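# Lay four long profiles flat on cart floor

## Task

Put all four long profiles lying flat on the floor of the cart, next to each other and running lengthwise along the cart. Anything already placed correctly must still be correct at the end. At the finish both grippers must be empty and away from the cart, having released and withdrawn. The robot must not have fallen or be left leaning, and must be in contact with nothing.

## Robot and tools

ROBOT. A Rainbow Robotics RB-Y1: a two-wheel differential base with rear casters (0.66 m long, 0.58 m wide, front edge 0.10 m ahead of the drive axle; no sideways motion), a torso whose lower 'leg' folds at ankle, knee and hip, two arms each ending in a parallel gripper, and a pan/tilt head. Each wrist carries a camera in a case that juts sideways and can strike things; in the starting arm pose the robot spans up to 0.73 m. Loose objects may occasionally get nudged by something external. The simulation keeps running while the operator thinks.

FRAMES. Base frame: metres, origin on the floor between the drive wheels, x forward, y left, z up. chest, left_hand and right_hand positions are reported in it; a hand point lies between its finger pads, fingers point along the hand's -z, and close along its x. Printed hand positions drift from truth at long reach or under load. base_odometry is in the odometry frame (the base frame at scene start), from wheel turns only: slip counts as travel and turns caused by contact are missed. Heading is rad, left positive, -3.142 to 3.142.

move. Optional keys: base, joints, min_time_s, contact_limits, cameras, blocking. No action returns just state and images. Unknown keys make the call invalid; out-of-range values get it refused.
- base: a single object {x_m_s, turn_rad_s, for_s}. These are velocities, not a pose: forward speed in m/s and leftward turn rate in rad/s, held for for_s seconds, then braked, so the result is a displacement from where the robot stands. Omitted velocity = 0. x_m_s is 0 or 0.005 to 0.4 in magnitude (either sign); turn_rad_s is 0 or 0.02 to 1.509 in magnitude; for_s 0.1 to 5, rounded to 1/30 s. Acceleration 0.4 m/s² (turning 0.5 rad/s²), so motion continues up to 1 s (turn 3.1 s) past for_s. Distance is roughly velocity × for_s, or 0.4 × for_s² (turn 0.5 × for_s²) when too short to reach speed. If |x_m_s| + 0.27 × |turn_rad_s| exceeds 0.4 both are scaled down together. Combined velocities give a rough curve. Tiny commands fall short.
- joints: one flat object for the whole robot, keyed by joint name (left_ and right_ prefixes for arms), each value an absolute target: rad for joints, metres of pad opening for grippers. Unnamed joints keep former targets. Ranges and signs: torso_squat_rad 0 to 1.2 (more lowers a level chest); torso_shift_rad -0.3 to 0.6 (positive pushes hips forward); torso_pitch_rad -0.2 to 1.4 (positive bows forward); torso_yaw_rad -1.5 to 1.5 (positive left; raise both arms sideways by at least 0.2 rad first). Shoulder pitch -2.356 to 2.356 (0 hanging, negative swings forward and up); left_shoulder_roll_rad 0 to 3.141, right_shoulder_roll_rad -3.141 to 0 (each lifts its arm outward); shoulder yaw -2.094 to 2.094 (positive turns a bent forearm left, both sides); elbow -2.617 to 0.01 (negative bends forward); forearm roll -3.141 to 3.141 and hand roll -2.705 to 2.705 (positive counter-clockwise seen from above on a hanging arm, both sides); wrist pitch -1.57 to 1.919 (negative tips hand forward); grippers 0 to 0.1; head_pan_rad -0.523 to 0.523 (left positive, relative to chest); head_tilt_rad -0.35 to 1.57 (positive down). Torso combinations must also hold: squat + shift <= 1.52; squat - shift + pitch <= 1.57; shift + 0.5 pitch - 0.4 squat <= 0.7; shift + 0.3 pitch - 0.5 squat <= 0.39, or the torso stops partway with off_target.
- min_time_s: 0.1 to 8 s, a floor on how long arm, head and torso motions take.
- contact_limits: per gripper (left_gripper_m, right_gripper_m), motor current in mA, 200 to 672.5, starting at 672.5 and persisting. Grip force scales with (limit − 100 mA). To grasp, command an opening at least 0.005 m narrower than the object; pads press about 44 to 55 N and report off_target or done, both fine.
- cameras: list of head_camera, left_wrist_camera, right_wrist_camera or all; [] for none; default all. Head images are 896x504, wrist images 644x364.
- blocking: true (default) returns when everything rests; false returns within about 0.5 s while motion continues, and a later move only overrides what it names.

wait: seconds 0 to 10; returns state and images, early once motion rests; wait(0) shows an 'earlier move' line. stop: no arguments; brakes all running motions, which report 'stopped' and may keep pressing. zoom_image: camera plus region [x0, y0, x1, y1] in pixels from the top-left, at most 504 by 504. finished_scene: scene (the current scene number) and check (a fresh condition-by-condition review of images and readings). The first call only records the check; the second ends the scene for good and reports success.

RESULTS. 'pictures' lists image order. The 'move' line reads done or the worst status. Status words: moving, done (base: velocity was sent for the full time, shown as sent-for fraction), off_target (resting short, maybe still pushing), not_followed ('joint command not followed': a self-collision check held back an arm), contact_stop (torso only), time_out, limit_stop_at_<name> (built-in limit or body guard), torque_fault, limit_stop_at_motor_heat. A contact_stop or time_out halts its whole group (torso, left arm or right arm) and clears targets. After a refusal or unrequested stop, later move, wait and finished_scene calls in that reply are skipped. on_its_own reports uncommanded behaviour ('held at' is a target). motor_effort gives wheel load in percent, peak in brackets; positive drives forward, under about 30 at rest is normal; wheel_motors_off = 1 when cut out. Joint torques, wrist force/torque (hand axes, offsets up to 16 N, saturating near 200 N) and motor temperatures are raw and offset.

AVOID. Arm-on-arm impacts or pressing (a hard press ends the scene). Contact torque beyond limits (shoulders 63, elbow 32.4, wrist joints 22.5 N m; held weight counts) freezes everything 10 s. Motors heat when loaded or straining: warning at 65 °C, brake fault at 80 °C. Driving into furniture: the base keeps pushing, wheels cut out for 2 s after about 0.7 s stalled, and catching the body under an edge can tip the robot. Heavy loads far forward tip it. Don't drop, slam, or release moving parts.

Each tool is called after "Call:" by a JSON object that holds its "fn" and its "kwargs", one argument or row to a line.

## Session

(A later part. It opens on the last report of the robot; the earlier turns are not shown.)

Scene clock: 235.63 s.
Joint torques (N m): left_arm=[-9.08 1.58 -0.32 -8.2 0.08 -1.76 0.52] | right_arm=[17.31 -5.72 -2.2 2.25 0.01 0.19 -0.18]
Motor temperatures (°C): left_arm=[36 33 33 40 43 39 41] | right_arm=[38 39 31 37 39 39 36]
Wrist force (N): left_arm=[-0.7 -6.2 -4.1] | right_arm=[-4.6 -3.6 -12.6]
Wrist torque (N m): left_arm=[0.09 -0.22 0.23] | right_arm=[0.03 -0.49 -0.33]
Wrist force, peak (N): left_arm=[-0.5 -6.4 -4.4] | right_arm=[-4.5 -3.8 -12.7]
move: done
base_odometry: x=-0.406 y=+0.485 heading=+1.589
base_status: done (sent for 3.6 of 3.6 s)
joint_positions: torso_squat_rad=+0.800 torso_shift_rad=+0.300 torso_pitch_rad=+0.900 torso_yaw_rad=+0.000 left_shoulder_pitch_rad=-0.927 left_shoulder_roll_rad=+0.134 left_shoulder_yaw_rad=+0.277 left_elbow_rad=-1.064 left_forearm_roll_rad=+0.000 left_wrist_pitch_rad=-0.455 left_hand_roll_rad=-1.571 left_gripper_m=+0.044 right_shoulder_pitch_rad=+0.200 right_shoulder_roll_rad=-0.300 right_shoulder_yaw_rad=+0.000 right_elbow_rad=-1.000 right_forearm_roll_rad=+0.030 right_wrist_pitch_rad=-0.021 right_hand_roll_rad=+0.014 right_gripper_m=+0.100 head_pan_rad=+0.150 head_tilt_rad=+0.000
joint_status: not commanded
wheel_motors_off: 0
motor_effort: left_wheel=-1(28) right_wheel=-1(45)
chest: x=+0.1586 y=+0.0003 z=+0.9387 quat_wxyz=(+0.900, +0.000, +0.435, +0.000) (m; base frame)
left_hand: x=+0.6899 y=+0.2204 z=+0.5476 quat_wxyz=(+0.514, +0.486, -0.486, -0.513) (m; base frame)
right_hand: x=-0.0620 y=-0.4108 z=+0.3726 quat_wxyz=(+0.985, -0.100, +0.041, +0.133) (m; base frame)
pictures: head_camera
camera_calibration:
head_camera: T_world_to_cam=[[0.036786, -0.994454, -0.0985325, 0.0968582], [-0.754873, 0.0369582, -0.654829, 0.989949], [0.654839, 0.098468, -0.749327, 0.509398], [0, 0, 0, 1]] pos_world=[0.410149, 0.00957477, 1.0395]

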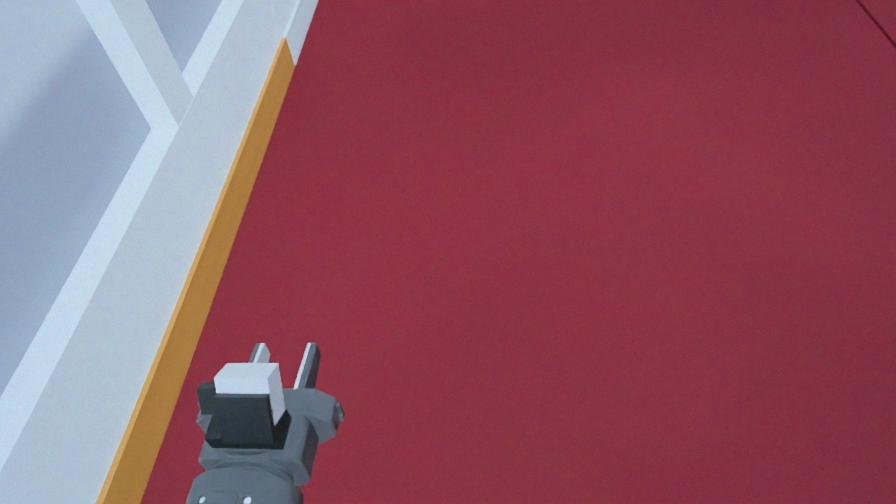

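Call:
{"fn": "move", "kwargs": {
  "base": {"turn_rad_s":-0.8,"for_s":1.96},
  "cameras": []
}}

Call:
{"fn": "move", "kwargs": {
  "base": {"x_m_s":0.35,"for_s":1.2},
  "cameras": ["head_camera","left_wrist_camera"]
}}

Scene clock: 242.67 s.
Joint torques (N m): left_arm=[-9.9 2.15 -1.1 -8.15 0.1 -1.73 0.37] | right_arm=[17.4 -5.53 -2.1 2.19 0 0.15 -0.31]
Motor temperatures (°C): left_arm=[36 33 33 40 43 39 41] | right_arm=[38 39 31 37 38 39 36]
Wrist force (N): left_arm=[-0.2 -5.6 -4.6] | right_arm=[-4.2 -3.6 -12.3]
Wrist torque (N m): left_arm=[0.02 -0.15 0.22] | right_arm=[0.04 -0.44 -0.31]
Wrist force, peak (N): left_arm=[-0.6 -6.1 -4.7] | right_arm=[-4.6 -3.5 -12.9]
move: done
base_odometry: x=-0.406 y=+0.485 heading=+0.016
base_status: done (sent for 1.97 of 1.97 s)
joint_positions: torso_squat_rad=+0.800 torso_shift_rad=+0.300 torso_pitch_rad=+0.900 torso_yaw_rad=+0.000 left_shoulder_pitch_rad=-0.927 left_shoulder_roll_rad=+0.134 left_shoulder_yaw_rad=+0.277 left_elbow_rad=-1.064 left_forearm_roll_rad=+0.000 left_wrist_pitch_rad=-0.455 left_hand_roll_rad=-1.571 left_gripper_m=+0.044 right_shoulder_pitch_rad=+0.200 right_shoulder_roll_rad=-0.300 right_shoulder_yaw_rad=+0.000 right_elbow_rad=-1.000 right_forearm_roll_rad=+0.030 right_wrist_pitch_rad=-0.021 right_hand_roll_rad=+0.014 right_gripper_m=+0.100 head_pan_rad=+0.150 head_tilt_rad=+0.000
joint_status: not commanded
wheel_motors_off: 0
motor_effort: left_wheel=+9(32) right_wheel=-1(35)
chest: x=+0.1586 y=+0.0003 z=+0.9387 quat_wxyz=(+0.900, +0.000, +0.435, +0.000) (m; base frame)
left_hand: x=+0.6898 y=+0.2204 z=+0.5475 quat_wxyz=(+0.514, +0.486, -0.486, -0.513) (m; base frame)
right_hand: x=-0.0620 y=-0.4108 z=+0.3726 quat_wxyz=(+0.985, -0.100, +0.041, +0.133) (m; base frame)
pictures: none
No camera images: "cameras" was empty.

Scene clock: 245.17 s.
Joint torques (N m): left_arm=[-9.27 1.95 -1.36 -8.42 -0.04 -1.55 0.42] | right_arm=[17.24 -5.34 -2.02 2.12 -0.14 0.05 -0.22]
Motor temperatures (°C): left_arm=[36 33 33 40 43 39 41] | right_arm=[38 39 31 37 38 39 36]
Wrist force (N): left_arm=[-0.6 -6.0 -4.3] | right_arm=[-4.6 -3.3 -12.6]
Wrist torque (N m): left_arm=[0.08 -0.20 0.23] | right_arm=[0.01 -0.47 -0.32]
Wrist force, peak (N): left_arm=[-0.6 -6.3 -4.5] | right_arm=[-4.7 -3.5 -12.9]
move: done
base_odometry: x=+0.014 y=+0.491 heading=+0.016
base_status: done (sent for 1.2 of 1.2 s)
joint_positions: torso_squat_rad=+0.800 torso_shift_rad=+0.300 torso_pitch_rad=+0.900 torso_yaw_rad=+0.000 left_shoulder_pitch_rad=-0.927 left_shoulder_roll_rad=+0.134 left_shoulder_yaw_rad=+0.277 left_elbow_rad=-1.064 left_forearm_roll_rad=+0.000 left_wrist_pitch_rad=-0.455 left_hand_roll_rad=-1.571 left_gripper_m=+0.044 right_shoulder_pitch_rad=+0.200 right_shoulder_roll_rad=-0.300 right_shoulder_yaw_rad=+0.000 right_elbow_rad=-1.000 right_forearm_roll_rad=+0.030 right_wrist_pitch_rad=-0.021 right_hand_roll_rad=+0.014 right_gripper_m=+0.100 head_pan_rad=+0.150 head_tilt_rad=+0.000
joint_status: not commanded
wheel_motors_off: 0
motor_effort: left_wheel=+0(41) right_wheel=-1(32)
chest: x=+0.1586 y=+0.0003 z=+0.9387 quat_wxyz=(+0.900, +0.000, +0.435, +0.000) (m; base frame)
left_hand: x=+0.6899 y=+0.2204 z=+0.5475 quat_wxyz=(+0.514, +0.486, -0.486, -0.513) (m; base frame)
right_hand: x=-0.0620 y=-0.4108 z=+0.3726 quat_wxyz=(+0.985, -0.100, +0.041, +0.133) (m; base frame)
pictures: head_camera, left_wrist_camera
camera_calibration:
head_camera: T_world_to_cam=[[0.0367871, -0.994454, -0.0985301, 0.0968569], [-0.754884, 0.036954, -0.654816, 0.98994], [0.654825, 0.0984676, -0.749338, 0.509404], [0, 0, 0, 1]] pos_world=[0.410157, 0.00957768, 1.03949]
left_wrist_camera: T_world_to_cam=[[-0.0326134, -0.99921, 0.0227118, 0.229696], [-0.523589, -0.00227548, -0.851968, 0.860132], [0.851347, -0.0396772, -0.523101, -0.213317], [0, 0, 0, 1]] pos_world=[0.639453, 0.223008, 0.616002]

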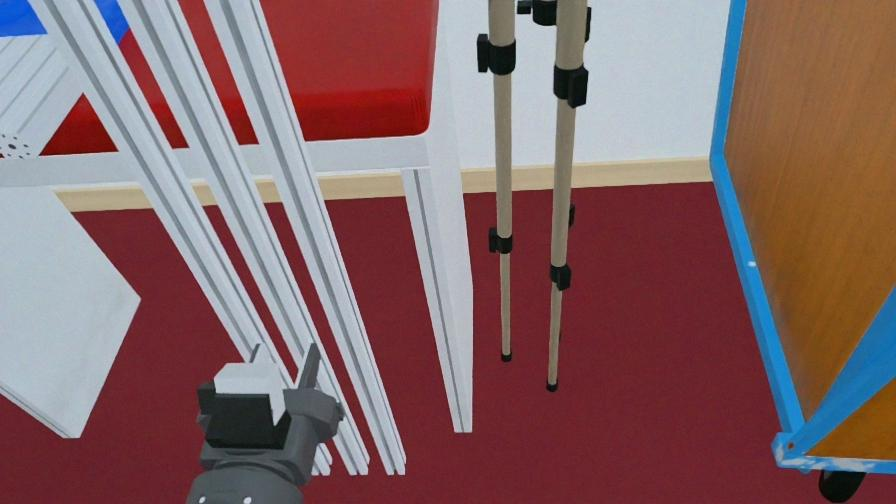

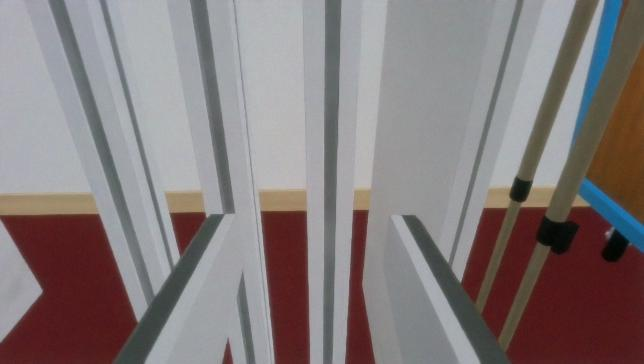

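Call:
{"fn": "move", "kwargs": {
  "base": {"turn_rad_s":-0.03,"for_s":0.4},
  "cameras": []
}}

Call:
{"fn": "move", "kwargs": {
  "base": {"x_m_s":0.2,"for_s":0.7},
  "cameras": ["left_wrist_camera"]
}}

Scene clock: 251.00 s.
Joint torques (N m): left_arm=[-8.66 2.02 -0.47 -8.22 0.02 -2.02 0.65] | right_arm=[17.27 -6.05 -2.57 2.17 0.02 0.17 -0.06]
Motor temperatures (°C): left_arm=[36 33 33 40 43 39 41] | right_arm=[38 39 31 37 38 39 36]
Wrist force (N): left_arm=[-0.7 -6.1 -4.8] | right_arm=[-4.4 -3.6 -12.4]
Wrist torque (N m): left_arm=[0.07 -0.23 0.23] | right_arm=[0.03 -0.48 -0.31]
Wrist force, peak (N): left_arm=[-0.7 -6.1 -4.8] | right_arm=[-4.5 -3.7 -12.8]
move: done
base_odometry: x=+0.014 y=+0.491 heading=+0.006
base_status: done (sent for 0.4 of 0.4 s)
joint_positions: torso_squat_rad=+0.800 torso_shift_rad=+0.300 torso_pitch_rad=+0.900 torso_yaw_rad=+0.000 left_shoulder_pitch_rad=-0.927 left_shoulder_roll_rad=+0.134 left_shoulder_yaw_rad=+0.277 left_elbow_rad=-1.064 left_forearm_roll_rad=+0.000 left_wrist_pitch_rad=-0.455 left_hand_roll_rad=-1.571 left_gripper_m=+0.044 right_shoulder_pitch_rad=+0.200 right_shoulder_roll_rad=-0.300 right_shoulder_yaw_rad=+0.000 right_elbow_rad=-1.000 right_forearm_roll_rad=+0.030 right_wrist_pitch_rad=-0.021 right_hand_roll_rad=+0.014 right_gripper_m=+0.100 head_pan_rad=+0.150 head_tilt_rad=+0.000
joint_status: not commanded
wheel_motors_off: 0
motor_effort: left_wheel=+13(30) right_wheel=-13(31)
chest: x=+0.1586 y=+0.0003 z=+0.9387 quat_wxyz=(+0.900, +0.000, +0.435, +0.000) (m; base frame)
left_hand: x=+0.6898 y=+0.2204 z=+0.5475 quat_wxyz=(+0.514, +0.486, -0.486, -0.513) (m; base frame)
right_hand: x=-0.0620 y=-0.4108 z=+0.3726 quat_wxyz=(+0.985, -0.100, +0.041, +0.133) (m; base frame)
pictures: none
No camera images: "cameras" was empty.

Scene clock: 252.50 s.
Joint torques (N m): left_arm=[-9.69 2.7 -1.38 -8.43 -0.11 -1.89 0.46] | right_arm=[16.58 -5.42 -1.82 2.13 0.2 0.22 -0.21]
Motor temperatures (°C): left_arm=[36 33 33 40 43 39 41] | right_arm=[38 39 31 37 38 39 36]
Wrist force (N): left_arm=[-0.2 -5.8 -4.1] | right_arm=[-4.3 -3.6 -12.8]
Wrist torque (N m): left_arm=[0.04 -0.15 0.22] | right_arm=[0.03 -0.45 -0.32]
Wrist force, peak (N): left_arm=[-0.6 -6.2 -5.0] | right_arm=[-4.5 -3.4 -12.9]
move: done
base_odometry: x=+0.154 y=+0.492 heading=+0.005
base_status: done (sent for 0.7 of 0.7 s)
joint_positions: torso_squat_rad=+0.800 torso_shift_rad=+0.300 torso_pitch_rad=+0.900 torso_yaw_rad=+0.000 left_shoulder_pitch_rad=-0.927 left_shoulder_roll_rad=+0.134 left_shoulder_yaw_rad=+0.277 left_elbow_rad=-1.064 left_forearm_roll_rad=+0.000 left_wrist_pitch_rad=-0.455 left_hand_roll_rad=-1.571 left_gripper_m=+0.044 right_shoulder_pitch_rad=+0.200 right_shoulder_roll_rad=-0.300 right_shoulder_yaw_rad=+0.000 right_elbow_rad=-1.000 right_forearm_roll_rad=+0.030 right_wrist_pitch_rad=-0.021 right_hand_roll_rad=+0.014 right_gripper_m=+0.100 head_pan_rad=+0.150 head_tilt_rad=+0.000
joint_status: not commanded
wheel_motors_off: 0
motor_effort: left_wheel=+0(37) right_wheel=-2(35)
chest: x=+0.1586 y=+0.0003 z=+0.9387 quat_wxyz=(+0.900, +0.000, +0.435, +0.000) (m; base frame)
left_hand: x=+0.6898 y=+0.2204 z=+0.5475 quat_wxyz=(+0.514, +0.486, -0.486, -0.513) (m; base frame)
right_hand: x=-0.0620 y=-0.4108 z=+0.3726 quat_wxyz=(+0.985, -0.100, +0.041, +0.133) (m; base frame)
pictures: left_wrist_camera
camera_calibration:
left_wrist_camera: T_world_to_cam=[[-0.0326433, -0.999208, 0.0227659, 0.229661], [-0.523627, -0.00230419, -0.851944, 0.860122], [0.851322, -0.0397312, -0.523137, -0.213284], [0, 0, 0, 1]] pos_world=[0.639453, 0.222987, 0.615971]

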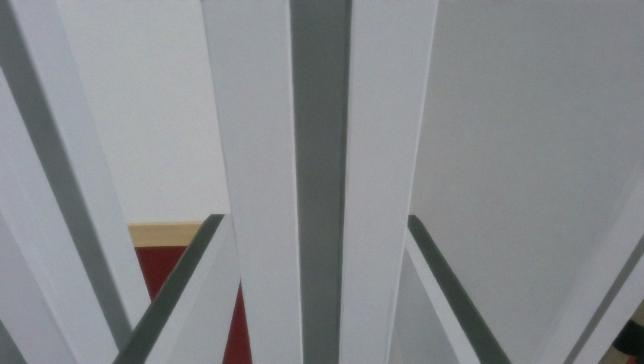

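Call:
{"fn": "move", "kwargs": {
  "joints": {"left_gripper_m":0.01},
  "cameras": []
}}

Call:
{"fn": "move", "kwargs": {
  "base": {"x_m_s":-0.3,"for_s":1.8},
  "joints": {"torso_squat_rad":0.65},
  "min_time_s": 0.8,
  "cameras": ["left_wrist_camera"]
}}

Scene clock: 258.60 s.
Joint torques (N m): left_arm=[-9.07 3.16 -0.83 -8.4 -0.26 -1.92 -0.06] | right_arm=[17.31 -5.68 -2.13 2.13 0.02 0.26 -0.33]
Motor temperatures (°C): left_arm=[36 33 33 40 43 39 41] | right_arm=[38 39 31 37 38 39 36]
Wrist force (N): left_arm=[1.0 -5.4 -4.0] | right_arm=[-4.3 -3.3 -12.4]
Wrist torque (N m): left_arm=[-0.08 -0.25 0.99] | right_arm=[-0.01 -0.44 -0.32]
Wrist force, peak (N): left_arm=[-0.6 -6.2 -4.6] | right_arm=[-4.4 -3.6 -12.9]
move: off_target
base_odometry: x=+0.154 y=+0.492 heading=+0.005
base_status: not commanded
joint_positions: torso_squat_rad=+0.800 torso_shift_rad=+0.300 torso_pitch_rad=+0.900 torso_yaw_rad=+0.000 left_shoulder_pitch_rad=-0.927 left_shoulder_roll_rad=+0.134 left_shoulder_yaw_rad=+0.277 left_elbow_rad=-1.064 left_forearm_roll_rad=+0.000 left_wrist_pitch_rad=-0.455 left_hand_roll_rad=-1.571 left_gripper_m=+0.031 right_shoulder_pitch_rad=+0.200 right_shoulder_roll_rad=-0.300 right_shoulder_yaw_rad=+0.000 right_elbow_rad=-1.000 right_forearm_roll_rad=+0.030 right_wrist_pitch_rad=-0.021 right_hand_roll_rad=+0.014 right_gripper_m=+0.100 head_pan_rad=+0.150 head_tilt_rad=+0.000
joint_status: left_gripper_m off_target (ended at +0.031, target +0.010)
wheel_motors_off: 0
motor_effort: left_wheel=+0(1) right_wheel=-1(4)
chest: x=+0.1586 y=+0.0003 z=+0.9387 quat_wxyz=(+0.900, +0.000, +0.435, +0.000) (m; base frame)
left_hand: x=+0.6898 y=+0.2203 z=+0.5475 quat_wxyz=(+0.514, +0.486, -0.486, -0.513) (m; base frame)
right_hand: x=-0.0620 y=-0.4108 z=+0.3726 quat_wxyz=(+0.985, -0.100, +0.041, +0.133) (m; base frame)
pictures: none
No camera images: "cameras" was empty.

Scene clock: 261.67 s.
Joint torques (N m): left_arm=[-14.11 2.54 -0.21 -12.28 -0.02 -4.1 0.03] | right_arm=[16.5 -5.43 -2.32 1.8 0.12 0.16 -0.28]
Motor temperatures (°C): left_arm=[36 33 33 40 43 39 41] | right_arm=[38 39 31 37 38 39 36]
Wrist force (N): left_arm=[-0.2 -14.8 -4.7] | right_arm=[-4.5 -3.8 -12.6]
Wrist torque (N m): left_arm=[0.08 -0.17 0.22] | right_arm=[0.06 -0.51 -0.32]
Wrist force, peak (N): left_arm=[-0.8 -16.4 -4.4] | right_arm=[-4.9 -3.8 -12.9]
move: done
base_odometry: x=-0.386 y=+0.489 heading=+0.007
base_status: done (sent for 1.8 of 1.8 s)
joint_positions: torso_squat_rad=+0.650 torso_shift_rad=+0.300 torso_pitch_rad=+0.901 torso_yaw_rad=+0.000 left_shoulder_pitch_rad=-0.926 left_shoulder_roll_rad=+0.134 left_shoulder_yaw_rad=+0.277 left_elbow_rad=-1.063 left_forearm_roll_rad=+0.000 left_wrist_pitch_rad=-0.454 left_hand_roll_rad=-1.571 left_gripper_m=+0.031 right_shoulder_pitch_rad=+0.200 right_shoulder_roll_rad=-0.300 right_shoulder_yaw_rad=+0.000 right_elbow_rad=-1.000 right_forearm_roll_rad=+0.030 right_wrist_pitch_rad=-0.021 right_hand_roll_rad=+0.014 right_gripper_m=+0.100 head_pan_rad=+0.150 head_tilt_rad=+0.000
joint_status: all done
wheel_motors_off: 0
motor_effort: left_wheel=+13(28) right_wheel=-13(30)
chest: x=+0.1792 y=+0.0003 z=+1.0051 quat_wxyz=(+0.900, +0.000, +0.435, +0.000) (m; base frame)
left_hand: x=+0.7096 y=+0.2206 z=+0.6125 quat_wxyz=(+0.515, +0.485, -0.485, -0.514) (m; base frame)
right_hand: x=-0.0416 y=-0.4108 z=+0.4391 quat_wxyz=(+0.985, -0.100, +0.041, +0.133) (m; base frame)
pictures: left_wrist_camera
camera_calibration:
left_wrist_camera: T_world_to_cam=[[-0.0323397, -0.999215, 0.0228885, 0.228699], [-0.526305, -0.00244327, -0.850292, 0.926814], [0.849681, -0.0395445, -0.525813, -0.193343], [0, 0, 0, 1]] pos_world=[0.659463, 0.223139, 0.681166]

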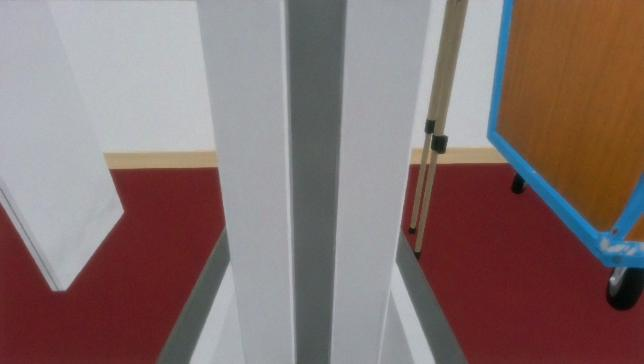

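Call:
{"fn": "move", "kwargs": {
  "base": {"turn_rad_s":-0.7,"for_s":2.26},
  "cameras": []
}}

Call:
{"fn": "move", "kwargs": {
  "base": {"x_m_s":0.35,"for_s":3.4},
  "joints": {"torso_squat_rad":0.4,"left_shoulder_pitch_rad":-1.075,"left_shoulder_roll_rad":0.178,"left_shoulder_yaw_rad":0.306,"left_elbow_rad":-1.819,"left_forearm_roll_rad":0,"left_wrist_pitch_rad":1.91,"left_hand_roll_rad":0,"head_pan_rad":0,"head_tilt_rad":0.25},
  "min_time_s": 3,
  "cameras": []
}}

Call:
{"fn": "move", "kwargs": {
  "base": {"turn_rad_s":0.7,"for_s":2.23},
  "cameras": ["head_camera"]
}}

Scene clock: 270.27 s.
Joint torques (N m): left_arm=[-13.7 2.59 -0.47 -12.44 -0.26 -4 0.22] | right_arm=[16.8 -5.92 -2.51 2.1 0.23 0.19 -0.35]
Motor temperatures (°C): left_arm=[36 33 33 41 43 39 41] | right_arm=[38 39 31 37 38 39 36]
Wrist force (N): left_arm=[0.1 -15.0 -5.0] | right_arm=[-4.4 -3.7 -12.9]
Wrist torque (N m): left_arm=[-0.01 -0.16 0.15] | right_arm=[0.03 -0.50 -0.33]
Wrist force, peak (N): left_arm=[-0.4 -15.1 -5.5] | right_arm=[-4.7 -4.0 -13.1]
move: done
base_odometry: x=-0.386 y=+0.489 heading=-1.580
base_status: done (sent for 2.27 of 2.27 s)
joint_positions: torso_squat_rad=+0.650 torso_shift_rad=+0.300 torso_pitch_rad=+0.901 torso_yaw_rad=+0.000 left_shoulder_pitch_rad=-0.926 left_shoulder_roll_rad=+0.134 left_shoulder_yaw_rad=+0.277 left_elbow_rad=-1.063 left_forearm_roll_rad=+0.000 left_wrist_pitch_rad=-0.454 left_hand_roll_rad=-1.571 left_gripper_m=+0.031 right_shoulder_pitch_rad=+0.200 right_shoulder_roll_rad=-0.300 right_shoulder_yaw_rad=+0.000 right_elbow_rad=-1.000 right_forearm_roll_rad=+0.030 right_wrist_pitch_rad=-0.021 right_hand_roll_rad=+0.014 right_gripper_m=+0.100 head_pan_rad=+0.150 head_tilt_rad=+0.000
joint_status: not commanded
wheel_motors_off: 0
motor_effort: left_wheel=+9(36) right_wheel=-1(39)
chest: x=+0.1792 y=+0.0003 z=+1.0051 quat_wxyz=(+0.900, +0.000, +0.435, +0.000) (m; base frame)
left_hand: x=+0.7097 y=+0.2206 z=+0.6126 quat_wxyz=(+0.515, +0.485, -0.485, -0.514) (m; base frame)
right_hand: x=-0.0416 y=-0.4108 z=+0.4391 quat_wxyz=(+0.985, -0.100, +0.041, +0.133) (m; base frame)
pictures: none
No camera images: "cameras" was empty.

Scene clock: 274.90 s.
Joint torques (N m): left_arm=[-14.86 4.89 0 -10.52 0.04 -0.13 -0.06] | right_arm=[17.53 -5.2 -1.72 2.16 -0.03 0.16 -0.53]
Motor temperatures (°C): left_arm=[36 33 33 41 43 39 41] | right_arm=[38 39 31 37 38 39 36]
Wrist force (N): left_arm=[-1.5 0.3 -18.4] | right_arm=[-4.3 -3.6 -12.5]
Wrist torque (N m): left_arm=[-0.51 -0.23 0.24] | right_arm=[0.01 -0.45 -0.31]
Wrist force, peak (N): left_arm=[-3.5 -0.5 -19.0] | right_arm=[-4.7 -3.8 -13.0]
move: done
base_odometry: x=-0.397 y=-0.701 heading=-1.580
base_status: done (sent for 3.4 of 3.4 s)
joint_positions: torso_squat_rad=+0.400 torso_shift_rad=+0.300 torso_pitch_rad=+0.901 torso_yaw_rad=+0.000 left_shoulder_pitch_rad=-1.074 left_shoulder_roll_rad=+0.178 left_shoulder_yaw_rad=+0.306 left_elbow_rad=-1.818 left_forearm_roll_rad=+0.000 left_wrist_pitch_rad=+1.910 left_hand_roll_rad=+0.000 left_gripper_m=+0.031 right_shoulder_pitch_rad=+0.200 right_shoulder_roll_rad=-0.300 right_shoulder_yaw_rad=+0.000 right_elbow_rad=-1.000 right_forearm_roll_rad=+0.030 right_wrist_pitch_rad=-0.021 right_hand_roll_rad=+0.014 right_gripper_m=+0.100 head_pan_rad=+0.000 head_tilt_rad=+0.250
joint_status: all done
wheel_motors_off: 0
motor_effort: left_wheel=+0(43) right_wheel=-3(30)
chest: x=+0.2052 y=+0.0003 z=+1.0886 quat_wxyz=(+0.900, +0.000, +0.435, +0.000) (m; base frame)
left_hand: x=+0.6000 y=+0.2205 z=+0.7093 quat_wxyz=(+1.000, +0.000, -0.028, +0.000) (m; base frame)
right_hand: x=-0.0156 y=-0.4108 z=+0.5226 quat_wxyz=(+0.985, -0.100, +0.041, +0.133) (m; base frame)
pictures: none
No camera images: "cameras" was empty.

Scene clock: 278.87 s.
Joint torques (N m): left_arm=[-14.21 4.75 0.34 -10.38 -0.23 -0.09 0.16] | right_arm=[17 -5.59 -2.24 2.05 0.15 0.19 -0.2]
Motor temperatures (°C): left_arm=[36 33 33 41 43 39 41] | right_arm=[38 39 31 37 38 39 36]
Wrist force (N): left_arm=[-1.6 0.2 -18.3] | right_arm=[-4.5 -3.9 -12.5]
Wrist torque (N m): left_arm=[-0.43 -0.25 0.24] | right_arm=[0.04 -0.48 -0.30]
Wrist force, peak (N): left_arm=[-1.5 0.6 -19.0] | right_arm=[-4.6 -3.7 -12.9]
move: done
base_odometry: x=-0.397 y=-0.701 heading=-0.017
base_status: done (sent for 2.23 of 2.23 s)
joint_positions: torso_squat_rad=+0.400 torso_shift_rad=+0.300 torso_pitch_rad=+0.901 torso_yaw_rad=+0.000 left_shoulder_pitch_rad=-1.074 left_shoulder_roll_rad=+0.178 left_shoulder_yaw_rad=+0.306 left_elbow_rad=-1.818 left_forearm_roll_rad=+0.000 left_wrist_pitch_rad=+1.910 left_hand_roll_rad=+0.000 left_gripper_m=+0.031 right_shoulder_pitch_rad=+0.200 right_shoulder_roll_rad=-0.300 right_shoulder_yaw_rad=+0.000 right_elbow_rad=-1.000 right_forearm_roll_rad=+0.030 right_wrist_pitch_rad=-0.021 right_hand_roll_rad=+0.014 right_gripper_m=+0.100 head_pan_rad=+0.000 head_tilt_rad=+0.250
joint_status: not commanded
wheel_motors_off: 0
motor_effort: left_wheel=-1(32) right_wheel=+7(34)
chest: x=+0.2052 y=+0.0003 z=+1.0886 quat_wxyz=(+0.900, +0.000, +0.435, +0.000) (m; base frame)
left_hand: x=+0.6000 y=+0.2205 z=+0.7093 quat_wxyz=(+1.000, +0.000, -0.028, +0.001) (m; base frame)
right_hand: x=-0.0156 y=-0.4108 z=+0.5226 quat_wxyz=(+0.985, -0.100, +0.041, +0.133) (m; base frame)
pictures: head_camera
camera_calibration:
head_camera: T_world_to_cam=[[-0.0499125, -0.99823, 0.0323339, -0.013902], [-0.891516, 0.0299358, -0.451999, 0.932094], [0.450231, -0.0513866, -0.891432, 0.837918], [0, 0, 0, 1]] pos_world=[0.453026, 0.00127724, 1.1687]

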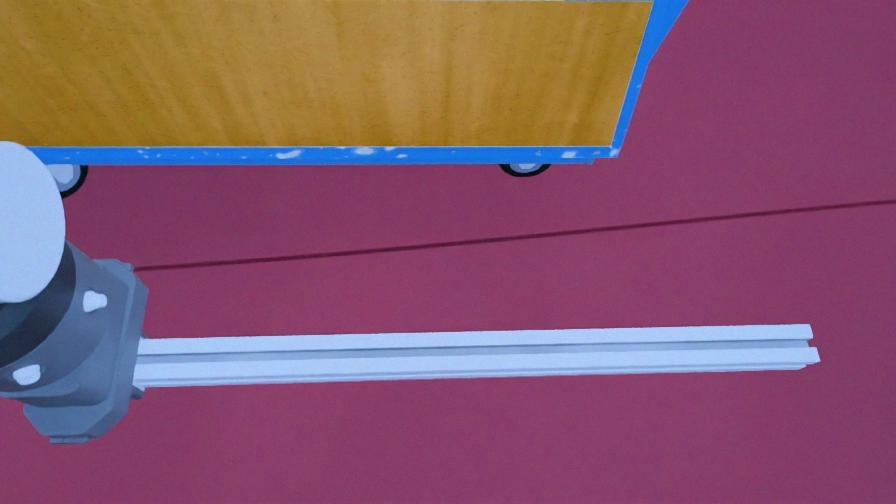

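Call:
{"fn": "move", "kwargs": {
  "base": {"turn_rad_s":0.03,"for_s":0.4},
  "cameras": []
}}

Call:
{"fn": "move", "kwargs": {
  "base": {"x_m_s":0.35,"for_s":2.4},
  "joints": {"head_tilt_rad":0.45},
  "cameras": ["head_camera"]
}}

Scene clock: 285.80 s.
Joint torques (N m): left_arm=[-14.66 4.13 0.09 -10.62 -0.37 0.05 0.23] | right_arm=[17.41 -5.35 -2.18 2.08 0.04 0.07 -0.4]
Motor temperatures (°C): left_arm=[36 33 33 41 43 39 41] | right_arm=[38 39 31 37 38 39 36]
Wrist force (N): left_arm=[-1.1 0.1 -18.5] | right_arm=[-4.6 -3.6 -12.5]
Wrist torque (N m): left_arm=[-0.32 -0.20 0.21] | right_arm=[0.02 -0.48 -0.32]
Wrist force, peak (N): left_arm=[-1.8 0.3 -18.9] | right_arm=[-4.6 -3.5 -13.0]
move: done
base_odometry: x=-0.397 y=-0.701 heading=-0.006
base_status: done (sent for 0.4 of 0.4 s)
joint_positions: torso_squat_rad=+0.400 torso_shift_rad=+0.300 torso_pitch_rad=+0.901 torso_yaw_rad=+0.000 left_shoulder_pitch_rad=-1.074 left_shoulder_roll_rad=+0.178 left_shoulder_yaw_rad=+0.306 left_elbow_rad=-1.818 left_forearm_roll_rad=+0.000 left_wrist_pitch_rad=+1.910 left_hand_roll_rad=+0.000 left_gripper_m=+0.031 right_shoulder_pitch_rad=+0.200 right_shoulder_roll_rad=-0.300 right_shoulder_yaw_rad=+0.000 right_elbow_rad=-1.000 right_forearm_roll_rad=+0.030 right_wrist_pitch_rad=-0.021 right_hand_roll_rad=+0.014 right_gripper_m=+0.100 head_pan_rad=+0.000 head_tilt_rad=+0.250
joint_status: not commanded
wheel_motors_off: 0
motor_effort: left_wheel=-1(21) right_wheel=+9(31)
chest: x=+0.2052 y=+0.0003 z=+1.0886 quat_wxyz=(+0.900, +0.000, +0.435, +0.000) (m; base frame)
left_hand: x=+0.6000 y=+0.2205 z=+0.7093 quat_wxyz=(+1.000, +0.000, -0.028, +0.001) (m; base frame)
right_hand: x=-0.0156 y=-0.4108 z=+0.5226 quat_wxyz=(+0.985, -0.100, +0.041, +0.133) (m; base frame)
pictures: none
No camera images: "cameras" was empty.

Scene clock: 289.43 s.
Joint torques (N m): left_arm=[-14.78 5.46 0.19 -10.24 -0.3 -0.18 -0.1] | right_arm=[17.51 -5.71 -1.67 2.14 0.13 0.18 -0.36]
Motor temperatures (°C): left_arm=[36 33 33 41 43 39 41] | right_arm=[38 39 31 37 38 39 36]
Wrist force (N): left_arm=[-1.6 0.2 -18.5] | right_arm=[-4.7 -3.7 -12.5]
Wrist torque (N m): left_arm=[-0.37 -0.25 0.25] | right_arm=[0.02 -0.50 -0.31]
Wrist force, peak (N): left_arm=[-1.4 0.5 -19.1] | right_arm=[-4.8 -3.6 -12.9]
move: done
base_odometry: x=+0.443 y=-0.706 heading=-0.006
base_status: done (sent for 2.4 of 2.4 s)
joint_positions: torso_squat_rad=+0.400 torso_shift_rad=+0.300 torso_pitch_rad=+0.901 torso_yaw_rad=+0.000 left_shoulder_pitch_rad=-1.074 left_shoulder_roll_rad=+0.178 left_shoulder_yaw_rad=+0.306 left_elbow_rad=-1.818 left_forearm_roll_rad=+0.000 left_wrist_pitch_rad=+1.910 left_hand_roll_rad=+0.000 left_gripper_m=+0.031 right_shoulder_pitch_rad=+0.200 right_shoulder_roll_rad=-0.300 right_shoulder_yaw_rad=+0.000 right_elbow_rad=-1.000 right_forearm_roll_rad=+0.030 right_wrist_pitch_rad=-0.021 right_hand_roll_rad=+0.014 right_gripper_m=+0.100 head_pan_rad=+0.000 head_tilt_rad=+0.450
joint_status: all done
wheel_motors_off: 0
motor_effort: left_wheel=-1(27) right_wheel=-1(42)
chest: x=+0.2052 y=+0.0003 z=+1.0886 quat_wxyz=(+0.900, +0.000, +0.435, +0.000) (m; base frame)
left_hand: x=+0.6000 y=+0.2205 z=+0.7094 quat_wxyz=(+1.000, +0.000, -0.028, +0.001) (m; base frame)
right_hand: x=-0.0156 y=-0.4108 z=+0.5226 quat_wxyz=(+0.985, -0.100, +0.041, +0.133) (m; base frame)
pictures: head_camera
camera_calibration:
head_camera: T_world_to_cam=[[-0.0426195, -0.99822, 0.0417258, -0.0278751], [-0.963526, 0.0300224, -0.265927, 0.736671], [0.264201, -0.0515376, -0.96309, 0.993495], [0, 0, 0, 1]] pos_world=[0.446131, 0.00126028, 1.15389]

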